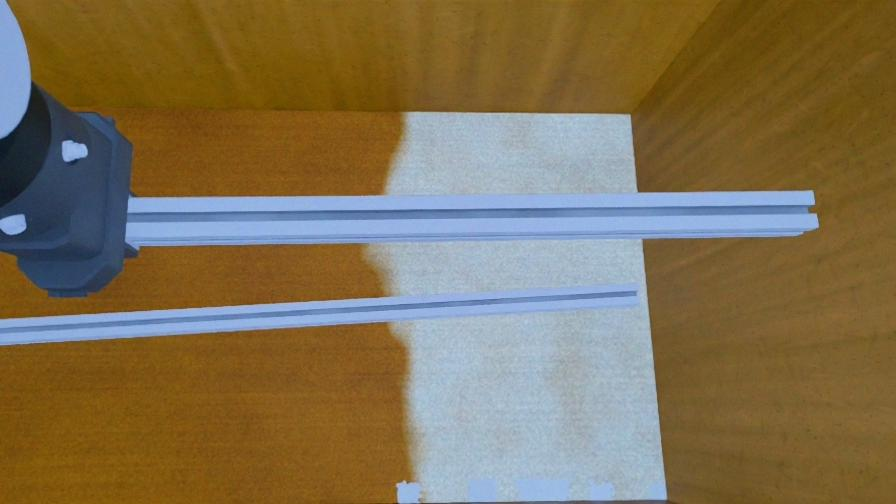

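Call:
{"fn": "move", "kwargs": {
  "base": {"turn_rad_s":-0.04,"for_s":0.5},
  "joints": {"torso_squat_rad":0.8,"torso_pitch_rad":1.0,"left_shoulder_pitch_rad":-0.968,"left_shoulder_roll_rad":0.1455,"left_shoulder_yaw_rad":0.2856,"left_elbow_rad":-1.63,"left_forearm_roll_rad":0,"left_wrist_pitch_rad":1.568,"left_hand_roll_rad":0.02},
  "cameras": []
}}

Call:
{"fn": "move", "kwargs": {
  "joints": {"torso_squat_rad":0.76,"left_shoulder_pitch_rad":-1.1564,"left_shoulder_roll_rad":0.2036,"left_shoulder_yaw_rad":0.3184,"left_elbow_rad":-0.8909,"left_wrist_pitch_rad":1.024,"left_hand_roll_rad":0.02,"head_pan_rad":-0.3,"head_tilt_rad":0.25},
  "min_time_s": 3,
  "cameras": ["head_camera"]
}}

Call:
{"fn": "move", "kwargs": {
  "joints": {"head_pan_rad":0.5},
  "cameras": ["head_camera"]
}}

Scene clock: 307.40 s.
Joint torques (N m): left_arm=[-11.27 2.53 -1 -10.92 -0.2 -0.15 0.67] | right_arm=[18.98 -5.13 -1.97 3.1 0.29 0.2 -0.3]
Motor temperatures (°C): left_arm=[37 33 33 41 43 38 41] | right_arm=[38 38 31 37 38 39 36]
Wrist force (N): left_arm=[-0.1 0.5 -18.8] | right_arm=[-3.4 -3.5 -12.5]
Wrist torque (N m): left_arm=[-0.40 -0.15 0.27] | right_arm=[0.01 -0.40 -0.34]
Wrist force, peak (N): left_arm=[-4.3 1.4 -21.3] | right_arm=[-4.2 -3.8 -13.1]
move: done
base_odometry: x=+0.443 y=-0.706 heading=-0.025
base_status: done (sent for 0.5 of 0.5 s)
joint_positions: torso_squat_rad=+0.800 torso_shift_rad=+0.300 torso_pitch_rad=+1.000 torso_yaw_rad=+0.000 left_shoulder_pitch_rad=-0.967 left_shoulder_roll_rad=+0.145 left_shoulder_yaw_rad=+0.286 left_elbow_rad=-1.629 left_forearm_roll_rad=+0.000 left_wrist_pitch_rad=+1.568 left_hand_roll_rad=+0.020 left_gripper_m=+0.031 right_shoulder_pitch_rad=+0.200 right_shoulder_roll_rad=-0.300 right_shoulder_yaw_rad=+0.000 right_elbow_rad=-1.000 right_forearm_roll_rad=+0.030 right_wrist_pitch_rad=-0.021 right_hand_roll_rad=+0.014 right_gripper_m=+0.100 head_pan_rad=+0.000 head_tilt_rad=+0.450
joint_status: all done
wheel_motors_off: 0
motor_effort: left_wheel=+3(19) right_wheel=-4(22)
chest: x=+0.1767 y=+0.0003 z=+0.9135 quat_wxyz=(+0.877, +0.000, +0.480, +0.000) (m; base frame)
left_hand: x=+0.5132 y=+0.2203 z=+0.4166 quat_wxyz=(+1.000, +0.000, +0.001, +0.010) (m; base frame)
right_hand: x=-0.0995 y=-0.4109 z=+0.3724 quat_wxyz=(+0.982, -0.094, +0.090, +0.138) (m; base frame)
pictures: none
No camera images: "cameras" was empty.

Scene clock: 310.70 s.
Joint torques (N m): left_arm=[-13.18 4.41 0.31 -7.58 -0.35 0.15 0.23] | right_arm=[18.59 -4.84 -1.85 3.15 0.17 0.38 -0.02]
Motor temperatures (°C): left_arm=[37 33 33 41 43 38 41] | right_arm=[38 38 31 37 38 39 36]
Wrist force (N): left_arm=[-1.0 0.7 -18.2] | right_arm=[-3.8 -4.0 -12.4]
Wrist torque (N m): left_arm=[-0.42 -0.26 0.24] | right_arm=[0.05 -0.41 -0.30]
Wrist force, peak (N): left_arm=[-0.3 0.4 -19.3] | right_arm=[-3.6 -3.8 -13.0]
move: done
base_odometry: x=+0.443 y=-0.706 heading=-0.025
base_status: not commanded
joint_positions: torso_squat_rad=+0.760 torso_shift_rad=+0.300 torso_pitch_rad=+1.001 torso_yaw_rad=+0.000 left_shoulder_pitch_rad=-1.156 left_shoulder_roll_rad=+0.203 left_shoulder_yaw_rad=+0.318 left_elbow_rad=-0.891 left_forearm_roll_rad=+0.000 left_wrist_pitch_rad=+1.024 left_hand_roll_rad=+0.020 left_gripper_m=+0.031 right_shoulder_pitch_rad=+0.200 right_shoulder_roll_rad=-0.300 right_shoulder_yaw_rad=+0.000 right_elbow_rad=-1.000 right_forearm_roll_rad=+0.030 right_wrist_pitch_rad=-0.021 right_hand_roll_rad=+0.014 right_gripper_m=+0.100 head_pan_rad=-0.300 head_tilt_rad=+0.250
joint_status: all done
wheel_motors_off: 0
motor_effort: left_wheel=+3(4) right_wheel=-5(7)
chest: x=+0.1825 y=+0.0003 z=+0.9322 quat_wxyz=(+0.877, +0.000, +0.480, +0.000) (m; base frame)
left_hand: x=+0.5185 y=+0.2200 z=+0.3152 quat_wxyz=(+1.000, +0.000, +0.001, +0.010) (m; base frame)
right_hand: x=-0.0937 y=-0.4109 z=+0.3911 quat_wxyz=(+0.982, -0.094, +0.090, +0.138) (m; base frame)
pictures: head_camera
camera_calibration:
head_camera: T_world_to_cam=[[-0.204383, -0.936992, 0.283327, -0.209361], [-0.922509, 0.0875552, -0.375915, 0.77551], [0.327422, -0.338202, -0.882278, 0.723983], [0, 0, 0, 1]] pos_world=[0.435577, -0.0192168, 0.989597]

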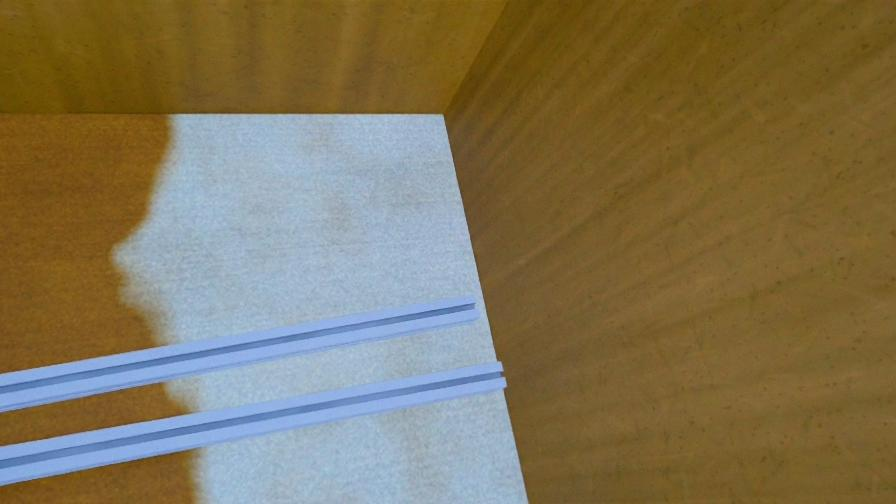

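Scene clock: 311.90 s.
Joint torques (N m): left_arm=[-12.92 4.44 0.29 -8.12 -0.32 0.15 0.18] | right_arm=[18.84 -5.08 -1.9 3.03 0.16 0.38 -0.41]
Motor temperatures (°C): left_arm=[37 33 33 41 43 38 41] | right_arm=[38 38 31 37 38 39 36]
Wrist force (N): left_arm=[-0.9 0.4 -18.7] | right_arm=[-4.0 -4.0 -12.5]
Wrist torque (N m): left_arm=[-0.44 -0.26 0.19] | right_arm=[0.05 -0.44 -0.30]
Wrist force, peak (N): left_arm=[-1.1 0.0 -19.0] | right_arm=[-4.0 -4.0 -12.6]
move: done
base_odometry: x=+0.443 y=-0.706 heading=-0.025
base_status: not commanded
joint_positions: torso_squat_rad=+0.760 torso_shift_rad=+0.300 torso_pitch_rad=+1.001 torso_yaw_rad=+0.000 left_shoulder_pitch_rad=-1.156 left_shoulder_roll_rad=+0.203 left_shoulder_yaw_rad=+0.318 left_elbow_rad=-0.891 left_forearm_roll_rad=+0.000 left_wrist_pitch_rad=+1.024 left_hand_roll_rad=+0.020 left_gripper_m=+0.031 right_shoulder_pitch_rad=+0.200 right_shoulder_roll_rad=-0.300 right_shoulder_yaw_rad=+0.000 right_elbow_rad=-1.000 right_forearm_roll_rad=+0.030 right_wrist_pitch_rad=-0.021 right_hand_roll_rad=+0.014 right_gripper_m=+0.100 head_pan_rad=+0.500 head_tilt_rad=+0.250
joint_status: all done
wheel_motors_off: 0
motor_effort: left_wheel=+3(4) right_wheel=-5(7)
chest: x=+0.1825 y=+0.0003 z=+0.9322 quat_wxyz=(+0.877, +0.000, +0.480, +0.000) (m; base frame)
left_hand: x=+0.5185 y=+0.2200 z=+0.3152 quat_wxyz=(+1.000, +0.000, +0.001, +0.010) (m; base frame)
right_hand: x=-0.0937 y=-0.4109 z=+0.3911 quat_wxyz=(+0.982, -0.094, +0.090, +0.138) (m; base frame)
pictures: head_camera
camera_calibration:
head_camera: T_world_to_cam=[[0.215449, -0.90311, -0.371448, 0.307274], [-0.926898, -0.0694222, -0.368836, 0.769946], [0.307313, 0.42376, -0.852048, 0.700026], [0, 0, 0, 1]] pos_world=[0.432333, 0.0343101, 0.994576]

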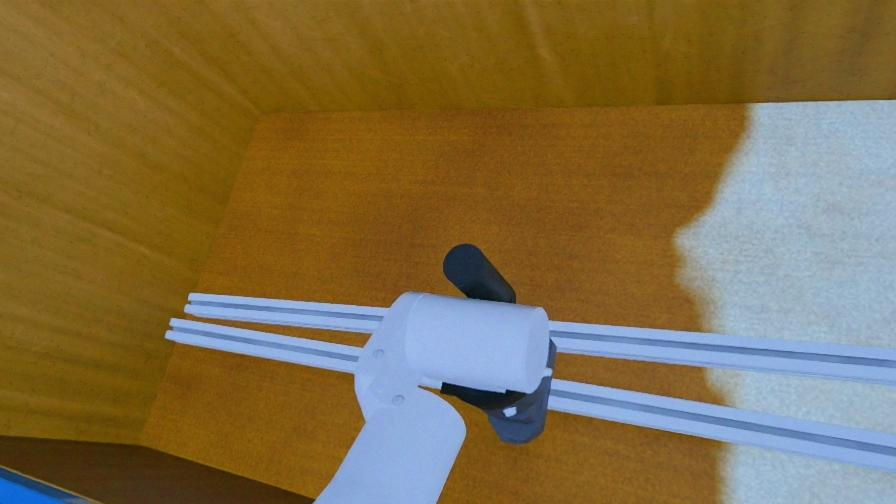

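Clear of the first profile and of both walls; lowering gently to contact.

Call:
{"fn": "move", "kwargs": {
  "joints": {"torso_squat_rad":0.795},
  "min_time_s": 1,
  "cameras": ["head_camera"]
}}

Scene clock: 315.70 s.
Joint torques (N m): left_arm=[-7.22 4.82 0.04 -2.48 -0.86 -3.05 0.26] | right_arm=[18.98 -4.78 -1.8 2.96 0.23 0.3 -0.15]
Motor temperatures (°C): left_arm=[36 33 33 41 43 38 41] | right_arm=[38 38 31 37 38 39 36]
Wrist force (N): left_arm=[-16.9 -2.0 40.8] | right_arm=[-3.9 -3.6 -12.7]
Wrist torque (N m): left_arm=[-1.12 -0.94 -0.08] | right_arm=[0.04 -0.44 -0.32]
Wrist force, peak (N): left_arm=[-21.5 0.8 49.7] | right_arm=[-3.9 -4.1 -12.7]
move: done
base_odometry: x=+0.443 y=-0.706 heading=-0.025
base_status: not commanded
joint_positions: torso_squat_rad=+0.795 torso_shift_rad=+0.299 torso_pitch_rad=+0.998 torso_yaw_rad=+0.000 left_shoulder_pitch_rad=-1.157 left_shoulder_roll_rad=+0.203 left_shoulder_yaw_rad=+0.318 left_elbow_rad=-0.892 left_forearm_roll_rad=+0.000 left_wrist_pitch_rad=+1.025 left_hand_roll_rad=+0.020 left_gripper_m=+0.030 right_shoulder_pitch_rad=+0.200 right_shoulder_roll_rad=-0.300 right_shoulder_yaw_rad=+0.000 right_elbow_rad=-1.000 right_forearm_roll_rad=+0.030 right_wrist_pitch_rad=-0.021 right_hand_roll_rad=+0.014 right_gripper_m=+0.100 head_pan_rad=+0.500 head_tilt_rad=+0.250
joint_status: all done
wheel_motors_off: 0
motor_effort: left_wheel=+5(6) right_wheel=-7(7)
chest: x=+0.1765 y=+0.0002 z=+0.9165 quat_wxyz=(+0.878, +0.000, +0.479, +0.000) (m; base frame)
left_hand: x=+0.5154 y=+0.2199 z=+0.3011 quat_wxyz=(+1.000, +0.000, -0.001, +0.010) (m; base frame)
right_hand: x=-0.0984 y=-0.4108 z=+0.3746 quat_wxyz=(+0.982, -0.094, +0.089, +0.137) (m; base frame)
pictures: head_camera
camera_calibration:
head_camera: T_world_to_cam=[[0.216465, -0.902942, -0.371267, 0.30232], [-0.925981, -0.0693842, -0.371141, 0.760549], [0.309359, 0.424125, -0.851126, 0.687341], [0, 0, 0, 1]] pos_world=[0.426177, 0.0342285, 0.979526]

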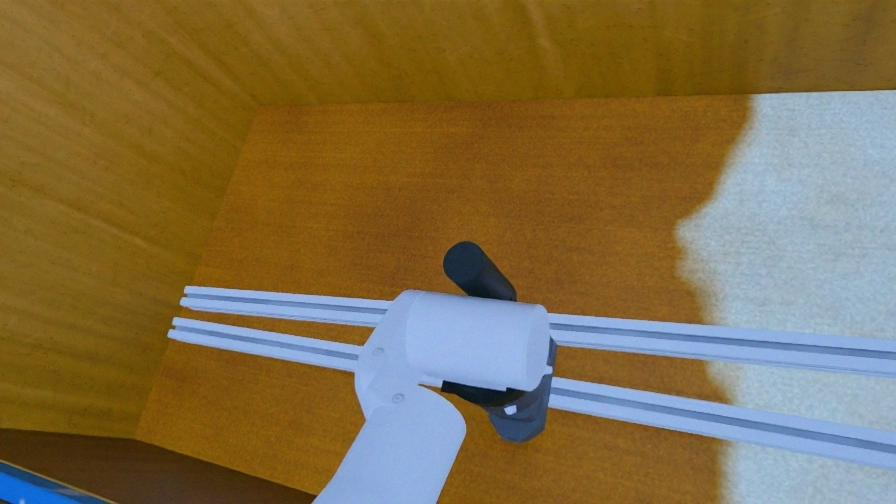

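Call:
{"fn": "move", "kwargs": {
  "joints": {"left_gripper_m":0.05},
  "cameras": []
}}

Call:
{"fn": "move", "kwargs": {
  "joints": {"torso_squat_rad":0.69},
  "min_time_s": 0.8,
  "cameras": []
}}

Call:
{"fn": "move", "kwargs": {
  "joints": {"torso_squat_rad":0.5,"torso_pitch_rad":0.95,"left_shoulder_pitch_rad":-0.968,"left_shoulder_roll_rad":0.1455,"left_shoulder_yaw_rad":0.2856,"left_elbow_rad":-1.63,"left_forearm_roll_rad":0,"left_wrist_pitch_rad":1.568,"left_hand_roll_rad":0},
  "min_time_s": 1.5,
  "cameras": []
}}

Call:
{"fn": "move", "kwargs": {
  "joints": {"torso_squat_rad":0.4,"torso_pitch_rad":0.9,"left_shoulder_pitch_rad":-1.075,"left_shoulder_roll_rad":0.178,"left_shoulder_yaw_rad":0.306,"left_elbow_rad":-1.819,"left_forearm_roll_rad":0,"left_wrist_pitch_rad":1.91,"left_hand_roll_rad":0,"head_pan_rad":0},
  "cameras": []
}}

Call:
{"fn": "move", "kwargs": {
  "base": {"x_m_s":-0.35,"for_s":2.35},
  "cameras": ["head_camera"]
}}

Call:
{"fn": "move", "kwargs": {
  "base": {"turn_rad_s":0.8,"for_s":2.0},
  "joints": {"torso_squat_rad":0.8,"torso_pitch_rad":0.9,"left_shoulder_pitch_rad":-0.927,"left_shoulder_roll_rad":0.134,"left_shoulder_yaw_rad":0.277,"left_elbow_rad":-1.064,"left_forearm_roll_rad":0,"left_wrist_pitch_rad":-0.455,"left_hand_roll_rad":-1.571,"left_gripper_m":0.044,"head_tilt_rad":0,"head_pan_rad":0.15},
  "cameras": []
}}

Scene clock: 325.63 s.
Joint torques (N m): left_arm=[-6.73 4.52 -0.05 -2.54 -0.8 -3.65 0.42] | right_arm=[19.31 -4.93 -1.82 3.11 0.09 0.4 -0.13]
Motor temperatures (°C): left_arm=[36 33 33 40 43 39 41] | right_arm=[38 38 31 37 38 39 36]
Wrist force (N): left_arm=[-19.5 -3.3 44.2] | right_arm=[-3.6 -3.6 -12.7]
Wrist torque (N m): left_arm=[-0.70 -1.23 0.04] | right_arm=[0.02 -0.39 -0.32]
Wrist force, peak (N): left_arm=[-25.9 -2.6 57.4] | right_arm=[-3.5 -3.7 -12.9]
move: done
base_odometry: x=+0.443 y=-0.706 heading=-0.025
base_status: not commanded
joint_positions: torso_squat_rad=+0.795 torso_shift_rad=+0.299 torso_pitch_rad=+0.998 torso_yaw_rad=+0.000 left_shoulder_pitch_rad=-1.157 left_shoulder_roll_rad=+0.203 left_shoulder_yaw_rad=+0.318 left_elbow_rad=-0.892 left_forearm_roll_rad=+0.000 left_wrist_pitch_rad=+1.025 left_hand_roll_rad=+0.020 left_gripper_m=+0.050 right_shoulder_pitch_rad=+0.200 right_shoulder_roll_rad=-0.300 right_shoulder_yaw_rad=+0.000 right_elbow_rad=-1.000 right_forearm_roll_rad=+0.030 right_wrist_pitch_rad=-0.021 right_hand_roll_rad=+0.014 right_gripper_m=+0.100 head_pan_rad=+0.500 head_tilt_rad=+0.250
joint_status: all done
wheel_motors_off: 0
motor_effort: left_wheel=+9(10) right_wheel=-5(8)
chest: x=+0.1765 y=+0.0002 z=+0.9165 quat_wxyz=(+0.878, +0.000, +0.479, +0.000) (m; base frame)
left_hand: x=+0.5153 y=+0.2199 z=+0.3011 quat_wxyz=(+1.000, +0.000, -0.001, +0.010) (m; base frame)
right_hand: x=-0.0984 y=-0.4107 z=+0.3746 quat_wxyz=(+0.982, -0.094, +0.089, +0.137) (m; base frame)
pictures: none
No camera images: "cameras" was empty.

Scene clock: 326.80 s.
Joint torques (N m): left_arm=[-9.63 3.9 1.14 -6.24 -0.56 -0.13 0.16] | right_arm=[19 -4.71 -1.64 3.14 0.29 0.46 -0.35]
Motor temperatures (°C): left_arm=[36 33 33 40 43 39 41] | right_arm=[38 38 31 37 38 39 36]
Wrist force (N): left_arm=[-0.9 0.4 -9.3] | right_arm=[-3.9 -3.9 -12.5]
Wrist torque (N m): left_arm=[-0.35 -0.24 0.21] | right_arm=[0.07 -0.45 -0.30]
Wrist force, peak (N): left_arm=[-18.6 -3.2 41.3] | right_arm=[-3.7 -4.0 -12.8]
move: done
base_odometry: x=+0.443 y=-0.706 heading=-0.025
base_status: not commanded
joint_positions: torso_squat_rad=+0.690 torso_shift_rad=+0.300 torso_pitch_rad=+1.000 torso_yaw_rad=+0.000 left_shoulder_pitch_rad=-1.156 left_shoulder_roll_rad=+0.203 left_shoulder_yaw_rad=+0.318 left_elbow_rad=-0.891 left_forearm_roll_rad=+0.000 left_wrist_pitch_rad=+1.024 left_hand_roll_rad=+0.020 left_gripper_m=+0.050 right_shoulder_pitch_rad=+0.200 right_shoulder_roll_rad=-0.300 right_shoulder_yaw_rad=+0.000 right_elbow_rad=-1.000 right_forearm_roll_rad=+0.030 right_wrist_pitch_rad=-0.021 right_hand_roll_rad=+0.014 right_gripper_m=+0.100 head_pan_rad=+0.500 head_tilt_rad=+0.250
joint_status: all done
wheel_motors_off: 0
motor_effort: left_wheel=+3(10) right_wheel=-6(9)
chest: x=+0.1920 y=+0.0002 z=+0.9634 quat_wxyz=(+0.878, +0.000, +0.479, +0.000) (m; base frame)
left_hand: x=+0.5289 y=+0.2200 z=+0.3468 quat_wxyz=(+1.000, +0.000, +0.000, +0.010) (m; base frame)
right_hand: x=-0.0840 y=-0.4108 z=+0.4221 quat_wxyz=(+0.982, -0.094, +0.090, +0.138) (m; base frame)
pictures: none
No camera images: "cameras" was empty.

Scene clock: 328.63 s.
Joint torques (N m): left_arm=[-9.13 1.53 -2.05 -8.59 -0.41 -0.23 -0.02] | right_arm=[18.13 -4.98 -1.84 2.68 0.02 0.36 -0.21]
Motor temperatures (°C): left_arm=[36 33 33 40 43 39 41] | right_arm=[38 38 31 37 38 39 36]
Wrist force (N): left_arm=[-0.9 0.4 -9.5] | right_arm=[-3.9 -3.7 -12.9]
Wrist torque (N m): left_arm=[-0.36 -0.18 0.24] | right_arm=[0.06 -0.44 -0.34]
Wrist force, peak (N): left_arm=[-0.5 0.6 -10.1] | right_arm=[-3.9 -4.2 -12.9]
move: done
base_odometry: x=+0.443 y=-0.706 heading=-0.025
base_status: not commanded
joint_positions: torso_squat_rad=+0.500 torso_shift_rad=+0.300 torso_pitch_rad=+0.950 torso_yaw_rad=+0.000 left_shoulder_pitch_rad=-0.968 left_shoulder_roll_rad=+0.146 left_shoulder_yaw_rad=+0.286 left_elbow_rad=-1.630 left_forearm_roll_rad=+0.000 left_wrist_pitch_rad=+1.568 left_hand_roll_rad=+0.000 left_gripper_m=+0.050 right_shoulder_pitch_rad=+0.200 right_shoulder_roll_rad=-0.300 right_shoulder_yaw_rad=+0.000 right_elbow_rad=-1.000 right_forearm_roll_rad=+0.030 right_wrist_pitch_rad=-0.021 right_hand_roll_rad=+0.014 right_gripper_m=+0.100 head_pan_rad=+0.500 head_tilt_rad=+0.250
joint_status: all done
wheel_motors_off: 0
motor_effort: left_wheel=+3(4) right_wheel=-5(9)
chest: x=+0.2053 y=+0.0002 z=+1.0473 quat_wxyz=(+0.889, +0.000, +0.457, +0.000) (m; base frame)
left_hand: x=+0.5669 y=+0.2204 z=+0.5684 quat_wxyz=(+1.000, +0.000, -0.025, +0.000) (m; base frame)
right_hand: x=-0.0433 y=-0.4108 z=+0.4929 quat_wxyz=(+0.984, -0.097, +0.065, +0.135) (m; base frame)
pictures: none
No camera images: "cameras" was empty.

Scene clock: 329.73 s.
Joint torques (N m): left_arm=[-10.59 4.48 0.65 -7.33 -0.22 -0.15 0] | right_arm=[16.99 -5.62 -2.02 2.2 0.22 0.2 -0.3]
Motor temperatures (°C): left_arm=[36 33 33 40 43 39 41] | right_arm=[38 38 31 37 38 39 36]
Wrist force (N): left_arm=[-1.0 0.8 -9.4] | right_arm=[-4.7 -3.6 -12.6]
Wrist torque (N m): left_arm=[-0.38 -0.21 0.23] | right_arm=[0.02 -0.48 -0.32]
Wrist force, peak (N): left_arm=[-2.3 0.7 -11.4] | right_arm=[-3.6 -3.6 -13.1]
move: done
base_odometry: x=+0.443 y=-0.706 heading=-0.025
base_status: not commanded
joint_positions: torso_squat_rad=+0.400 torso_shift_rad=+0.300 torso_pitch_rad=+0.900 torso_yaw_rad=+0.000 left_shoulder_pitch_rad=-1.075 left_shoulder_roll_rad=+0.178 left_shoulder_yaw_rad=+0.306 left_elbow_rad=-1.819 left_forearm_roll_rad=+0.000 left_wrist_pitch_rad=+1.910 left_hand_roll_rad=+0.000 left_gripper_m=+0.050 right_shoulder_pitch_rad=+0.200 right_shoulder_roll_rad=-0.300 right_shoulder_yaw_rad=+0.000 right_elbow_rad=-1.000 right_forearm_roll_rad=+0.030 right_wrist_pitch_rad=-0.021 right_hand_roll_rad=+0.014 right_gripper_m=+0.100 head_pan_rad=+0.000 head_tilt_rad=+0.250
joint_status: all done
wheel_motors_off: 0
motor_effort: left_wheel=+3(5) right_wheel=-5(8)
chest: x=+0.2049 y=+0.0003 z=+1.0888 quat_wxyz=(+0.900, +0.000, +0.435, +0.000) (m; base frame)
left_hand: x=+0.6004 y=+0.2204 z=+0.7102 quat_wxyz=(+1.000, +0.000, -0.029, +0.000) (m; base frame)
right_hand: x=-0.0156 y=-0.4108 z=+0.5226 quat_wxyz=(+0.985, -0.100, +0.041, +0.133) (m; base frame)
pictures: none
No camera images: "cameras" was empty.

Scene clock: 333.53 s.
Joint torques (N m): left_arm=[-12.19 3.9 0.38 -8.05 -0.21 -0.13 -0.09] | right_arm=[16.4 -5.52 -2.06 1.94 0.12 0.05 -0.3]
Motor temperatures (°C): left_arm=[36 33 33 40 43 39 41] | right_arm=[38 38 31 37 38 39 36]
Wrist force (N): left_arm=[-0.9 0.6 -9.0] | right_arm=[-4.6 -3.8 -12.5]
Wrist torque (N m): left_arm=[-0.35 -0.18 0.23] | right_arm=[0.03 -0.47 -0.31]
Wrist force, peak (N): left_arm=[-1.1 0.8 -9.9] | right_arm=[-4.6 -3.7 -12.9]
move: done
base_odometry: x=-0.385 y=-0.684 heading=-0.026
base_status: done (sent for 2.37 of 2.37 s)
joint_positions: torso_squat_rad=+0.400 torso_shift_rad=+0.300 torso_pitch_rad=+0.900 torso_yaw_rad=+0.000 left_shoulder_pitch_rad=-1.075 left_shoulder_roll_rad=+0.178 left_shoulder_yaw_rad=+0.306 left_elbow_rad=-1.819 left_forearm_roll_rad=+0.000 left_wrist_pitch_rad=+1.910 left_hand_roll_rad=+0.000 left_gripper_m=+0.050 right_shoulder_pitch_rad=+0.200 right_shoulder_roll_rad=-0.300 right_shoulder_yaw_rad=+0.000 right_elbow_rad=-1.000 right_forearm_roll_rad=+0.030 right_wrist_pitch_rad=-0.021 right_hand_roll_rad=+0.014 right_gripper_m=+0.100 head_pan_rad=+0.000 head_tilt_rad=+0.250
joint_status: not commanded
wheel_motors_off: 0
motor_effort: left_wheel=-6(32) right_wheel=+7(30)
chest: x=+0.2049 y=+0.0003 z=+1.0888 quat_wxyz=(+0.900, +0.000, +0.435, +0.000) (m; base frame)
left_hand: x=+0.6003 y=+0.2205 z=+0.7101 quat_wxyz=(+1.000, +0.000, -0.029, +0.000) (m; base frame)
right_hand: x=-0.0157 y=-0.4108 z=+0.5226 quat_wxyz=(+0.985, -0.100, +0.041, +0.133) (m; base frame)
pictures: head_camera
camera_calibration:
head_camera: T_world_to_cam=[[-0.0499726, -0.998233, 0.0321494, -0.0137828], [-0.891263, 0.0300445, -0.452491, 0.932421], [0.450726, -0.0512657, -0.891189, 0.837815], [0, 0, 0, 1]] pos_world=[0.452718, 0.0011786, 1.16901]

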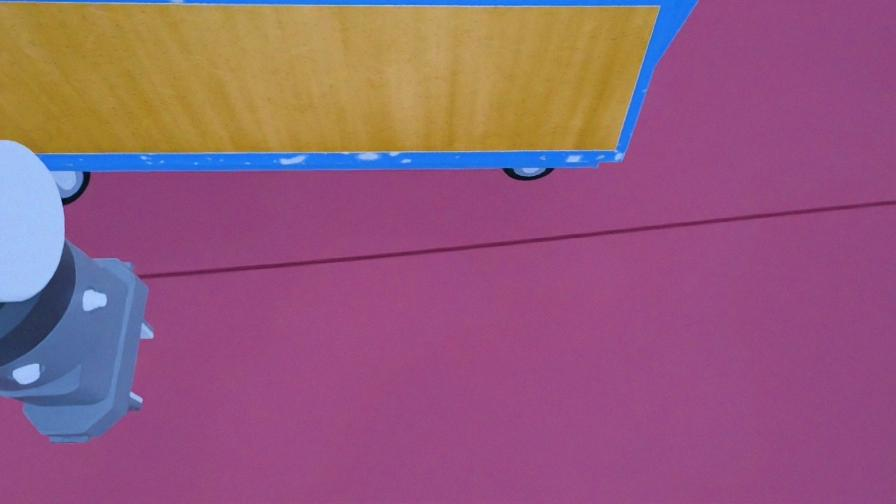

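Scene clock: 337.47 s.
Joint torques (N m): left_arm=[-8.98 2.43 -0.48 -8.47 -0.06 -1.79 0.54] | right_arm=[16.76 -5.59 -2.13 2.09 0.11 0.02 -0.23]
Motor temperatures (°C): left_arm=[36 33 33 40 43 39 41] | right_arm=[38 38 31 37 38 39 36]
Wrist force (N): left_arm=[-0.4 -5.8 -4.3] | right_arm=[-4.4 -3.7 -12.7]
Wrist torque (N m): left_arm=[0.03 -0.16 0.25] | right_arm=[0.06 -0.46 -0.32]
Wrist force, peak (N): left_arm=[-2.8 -1.0 -9.5] | right_arm=[-4.6 -3.8 -13.0]
move: done
base_odometry: x=-0.385 y=-0.684 heading=+1.573
base_status: done (sent for 2 of 2 s)
joint_positions: torso_squat_rad=+0.800 torso_shift_rad=+0.300 torso_pitch_rad=+0.900 torso_yaw_rad=+0.000 left_shoulder_pitch_rad=-0.927 left_shoulder_roll_rad=+0.134 left_shoulder_yaw_rad=+0.277 left_elbow_rad=-1.064 left_forearm_roll_rad=+0.000 left_wrist_pitch_rad=-0.455 left_hand_roll_rad=-1.571 left_gripper_m=+0.044 right_shoulder_pitch_rad=+0.200 right_shoulder_roll_rad=-0.300 right_shoulder_yaw_rad=+0.000 right_elbow_rad=-1.000 right_forearm_roll_rad=+0.030 right_wrist_pitch_rad=-0.021 right_hand_roll_rad=+0.014 right_gripper_m=+0.100 head_pan_rad=+0.150 head_tilt_rad=+0.000
joint_status: all done
wheel_motors_off: 0
motor_effort: left_wheel=+0(31) right_wheel=+8(38)
chest: x=+0.1586 y=+0.0003 z=+0.9387 quat_wxyz=(+0.900, +0.000, +0.435, +0.000) (m; base frame)
left_hand: x=+0.6898 y=+0.2205 z=+0.5475 quat_wxyz=(+0.514, +0.486, -0.486, -0.513) (m; base frame)
right_hand: x=-0.0620 y=-0.4108 z=+0.3726 quat_wxyz=(+0.985, -0.100, +0.041, +0.133) (m; base frame)
pictures: none
No camera images: "cameras" was empty.


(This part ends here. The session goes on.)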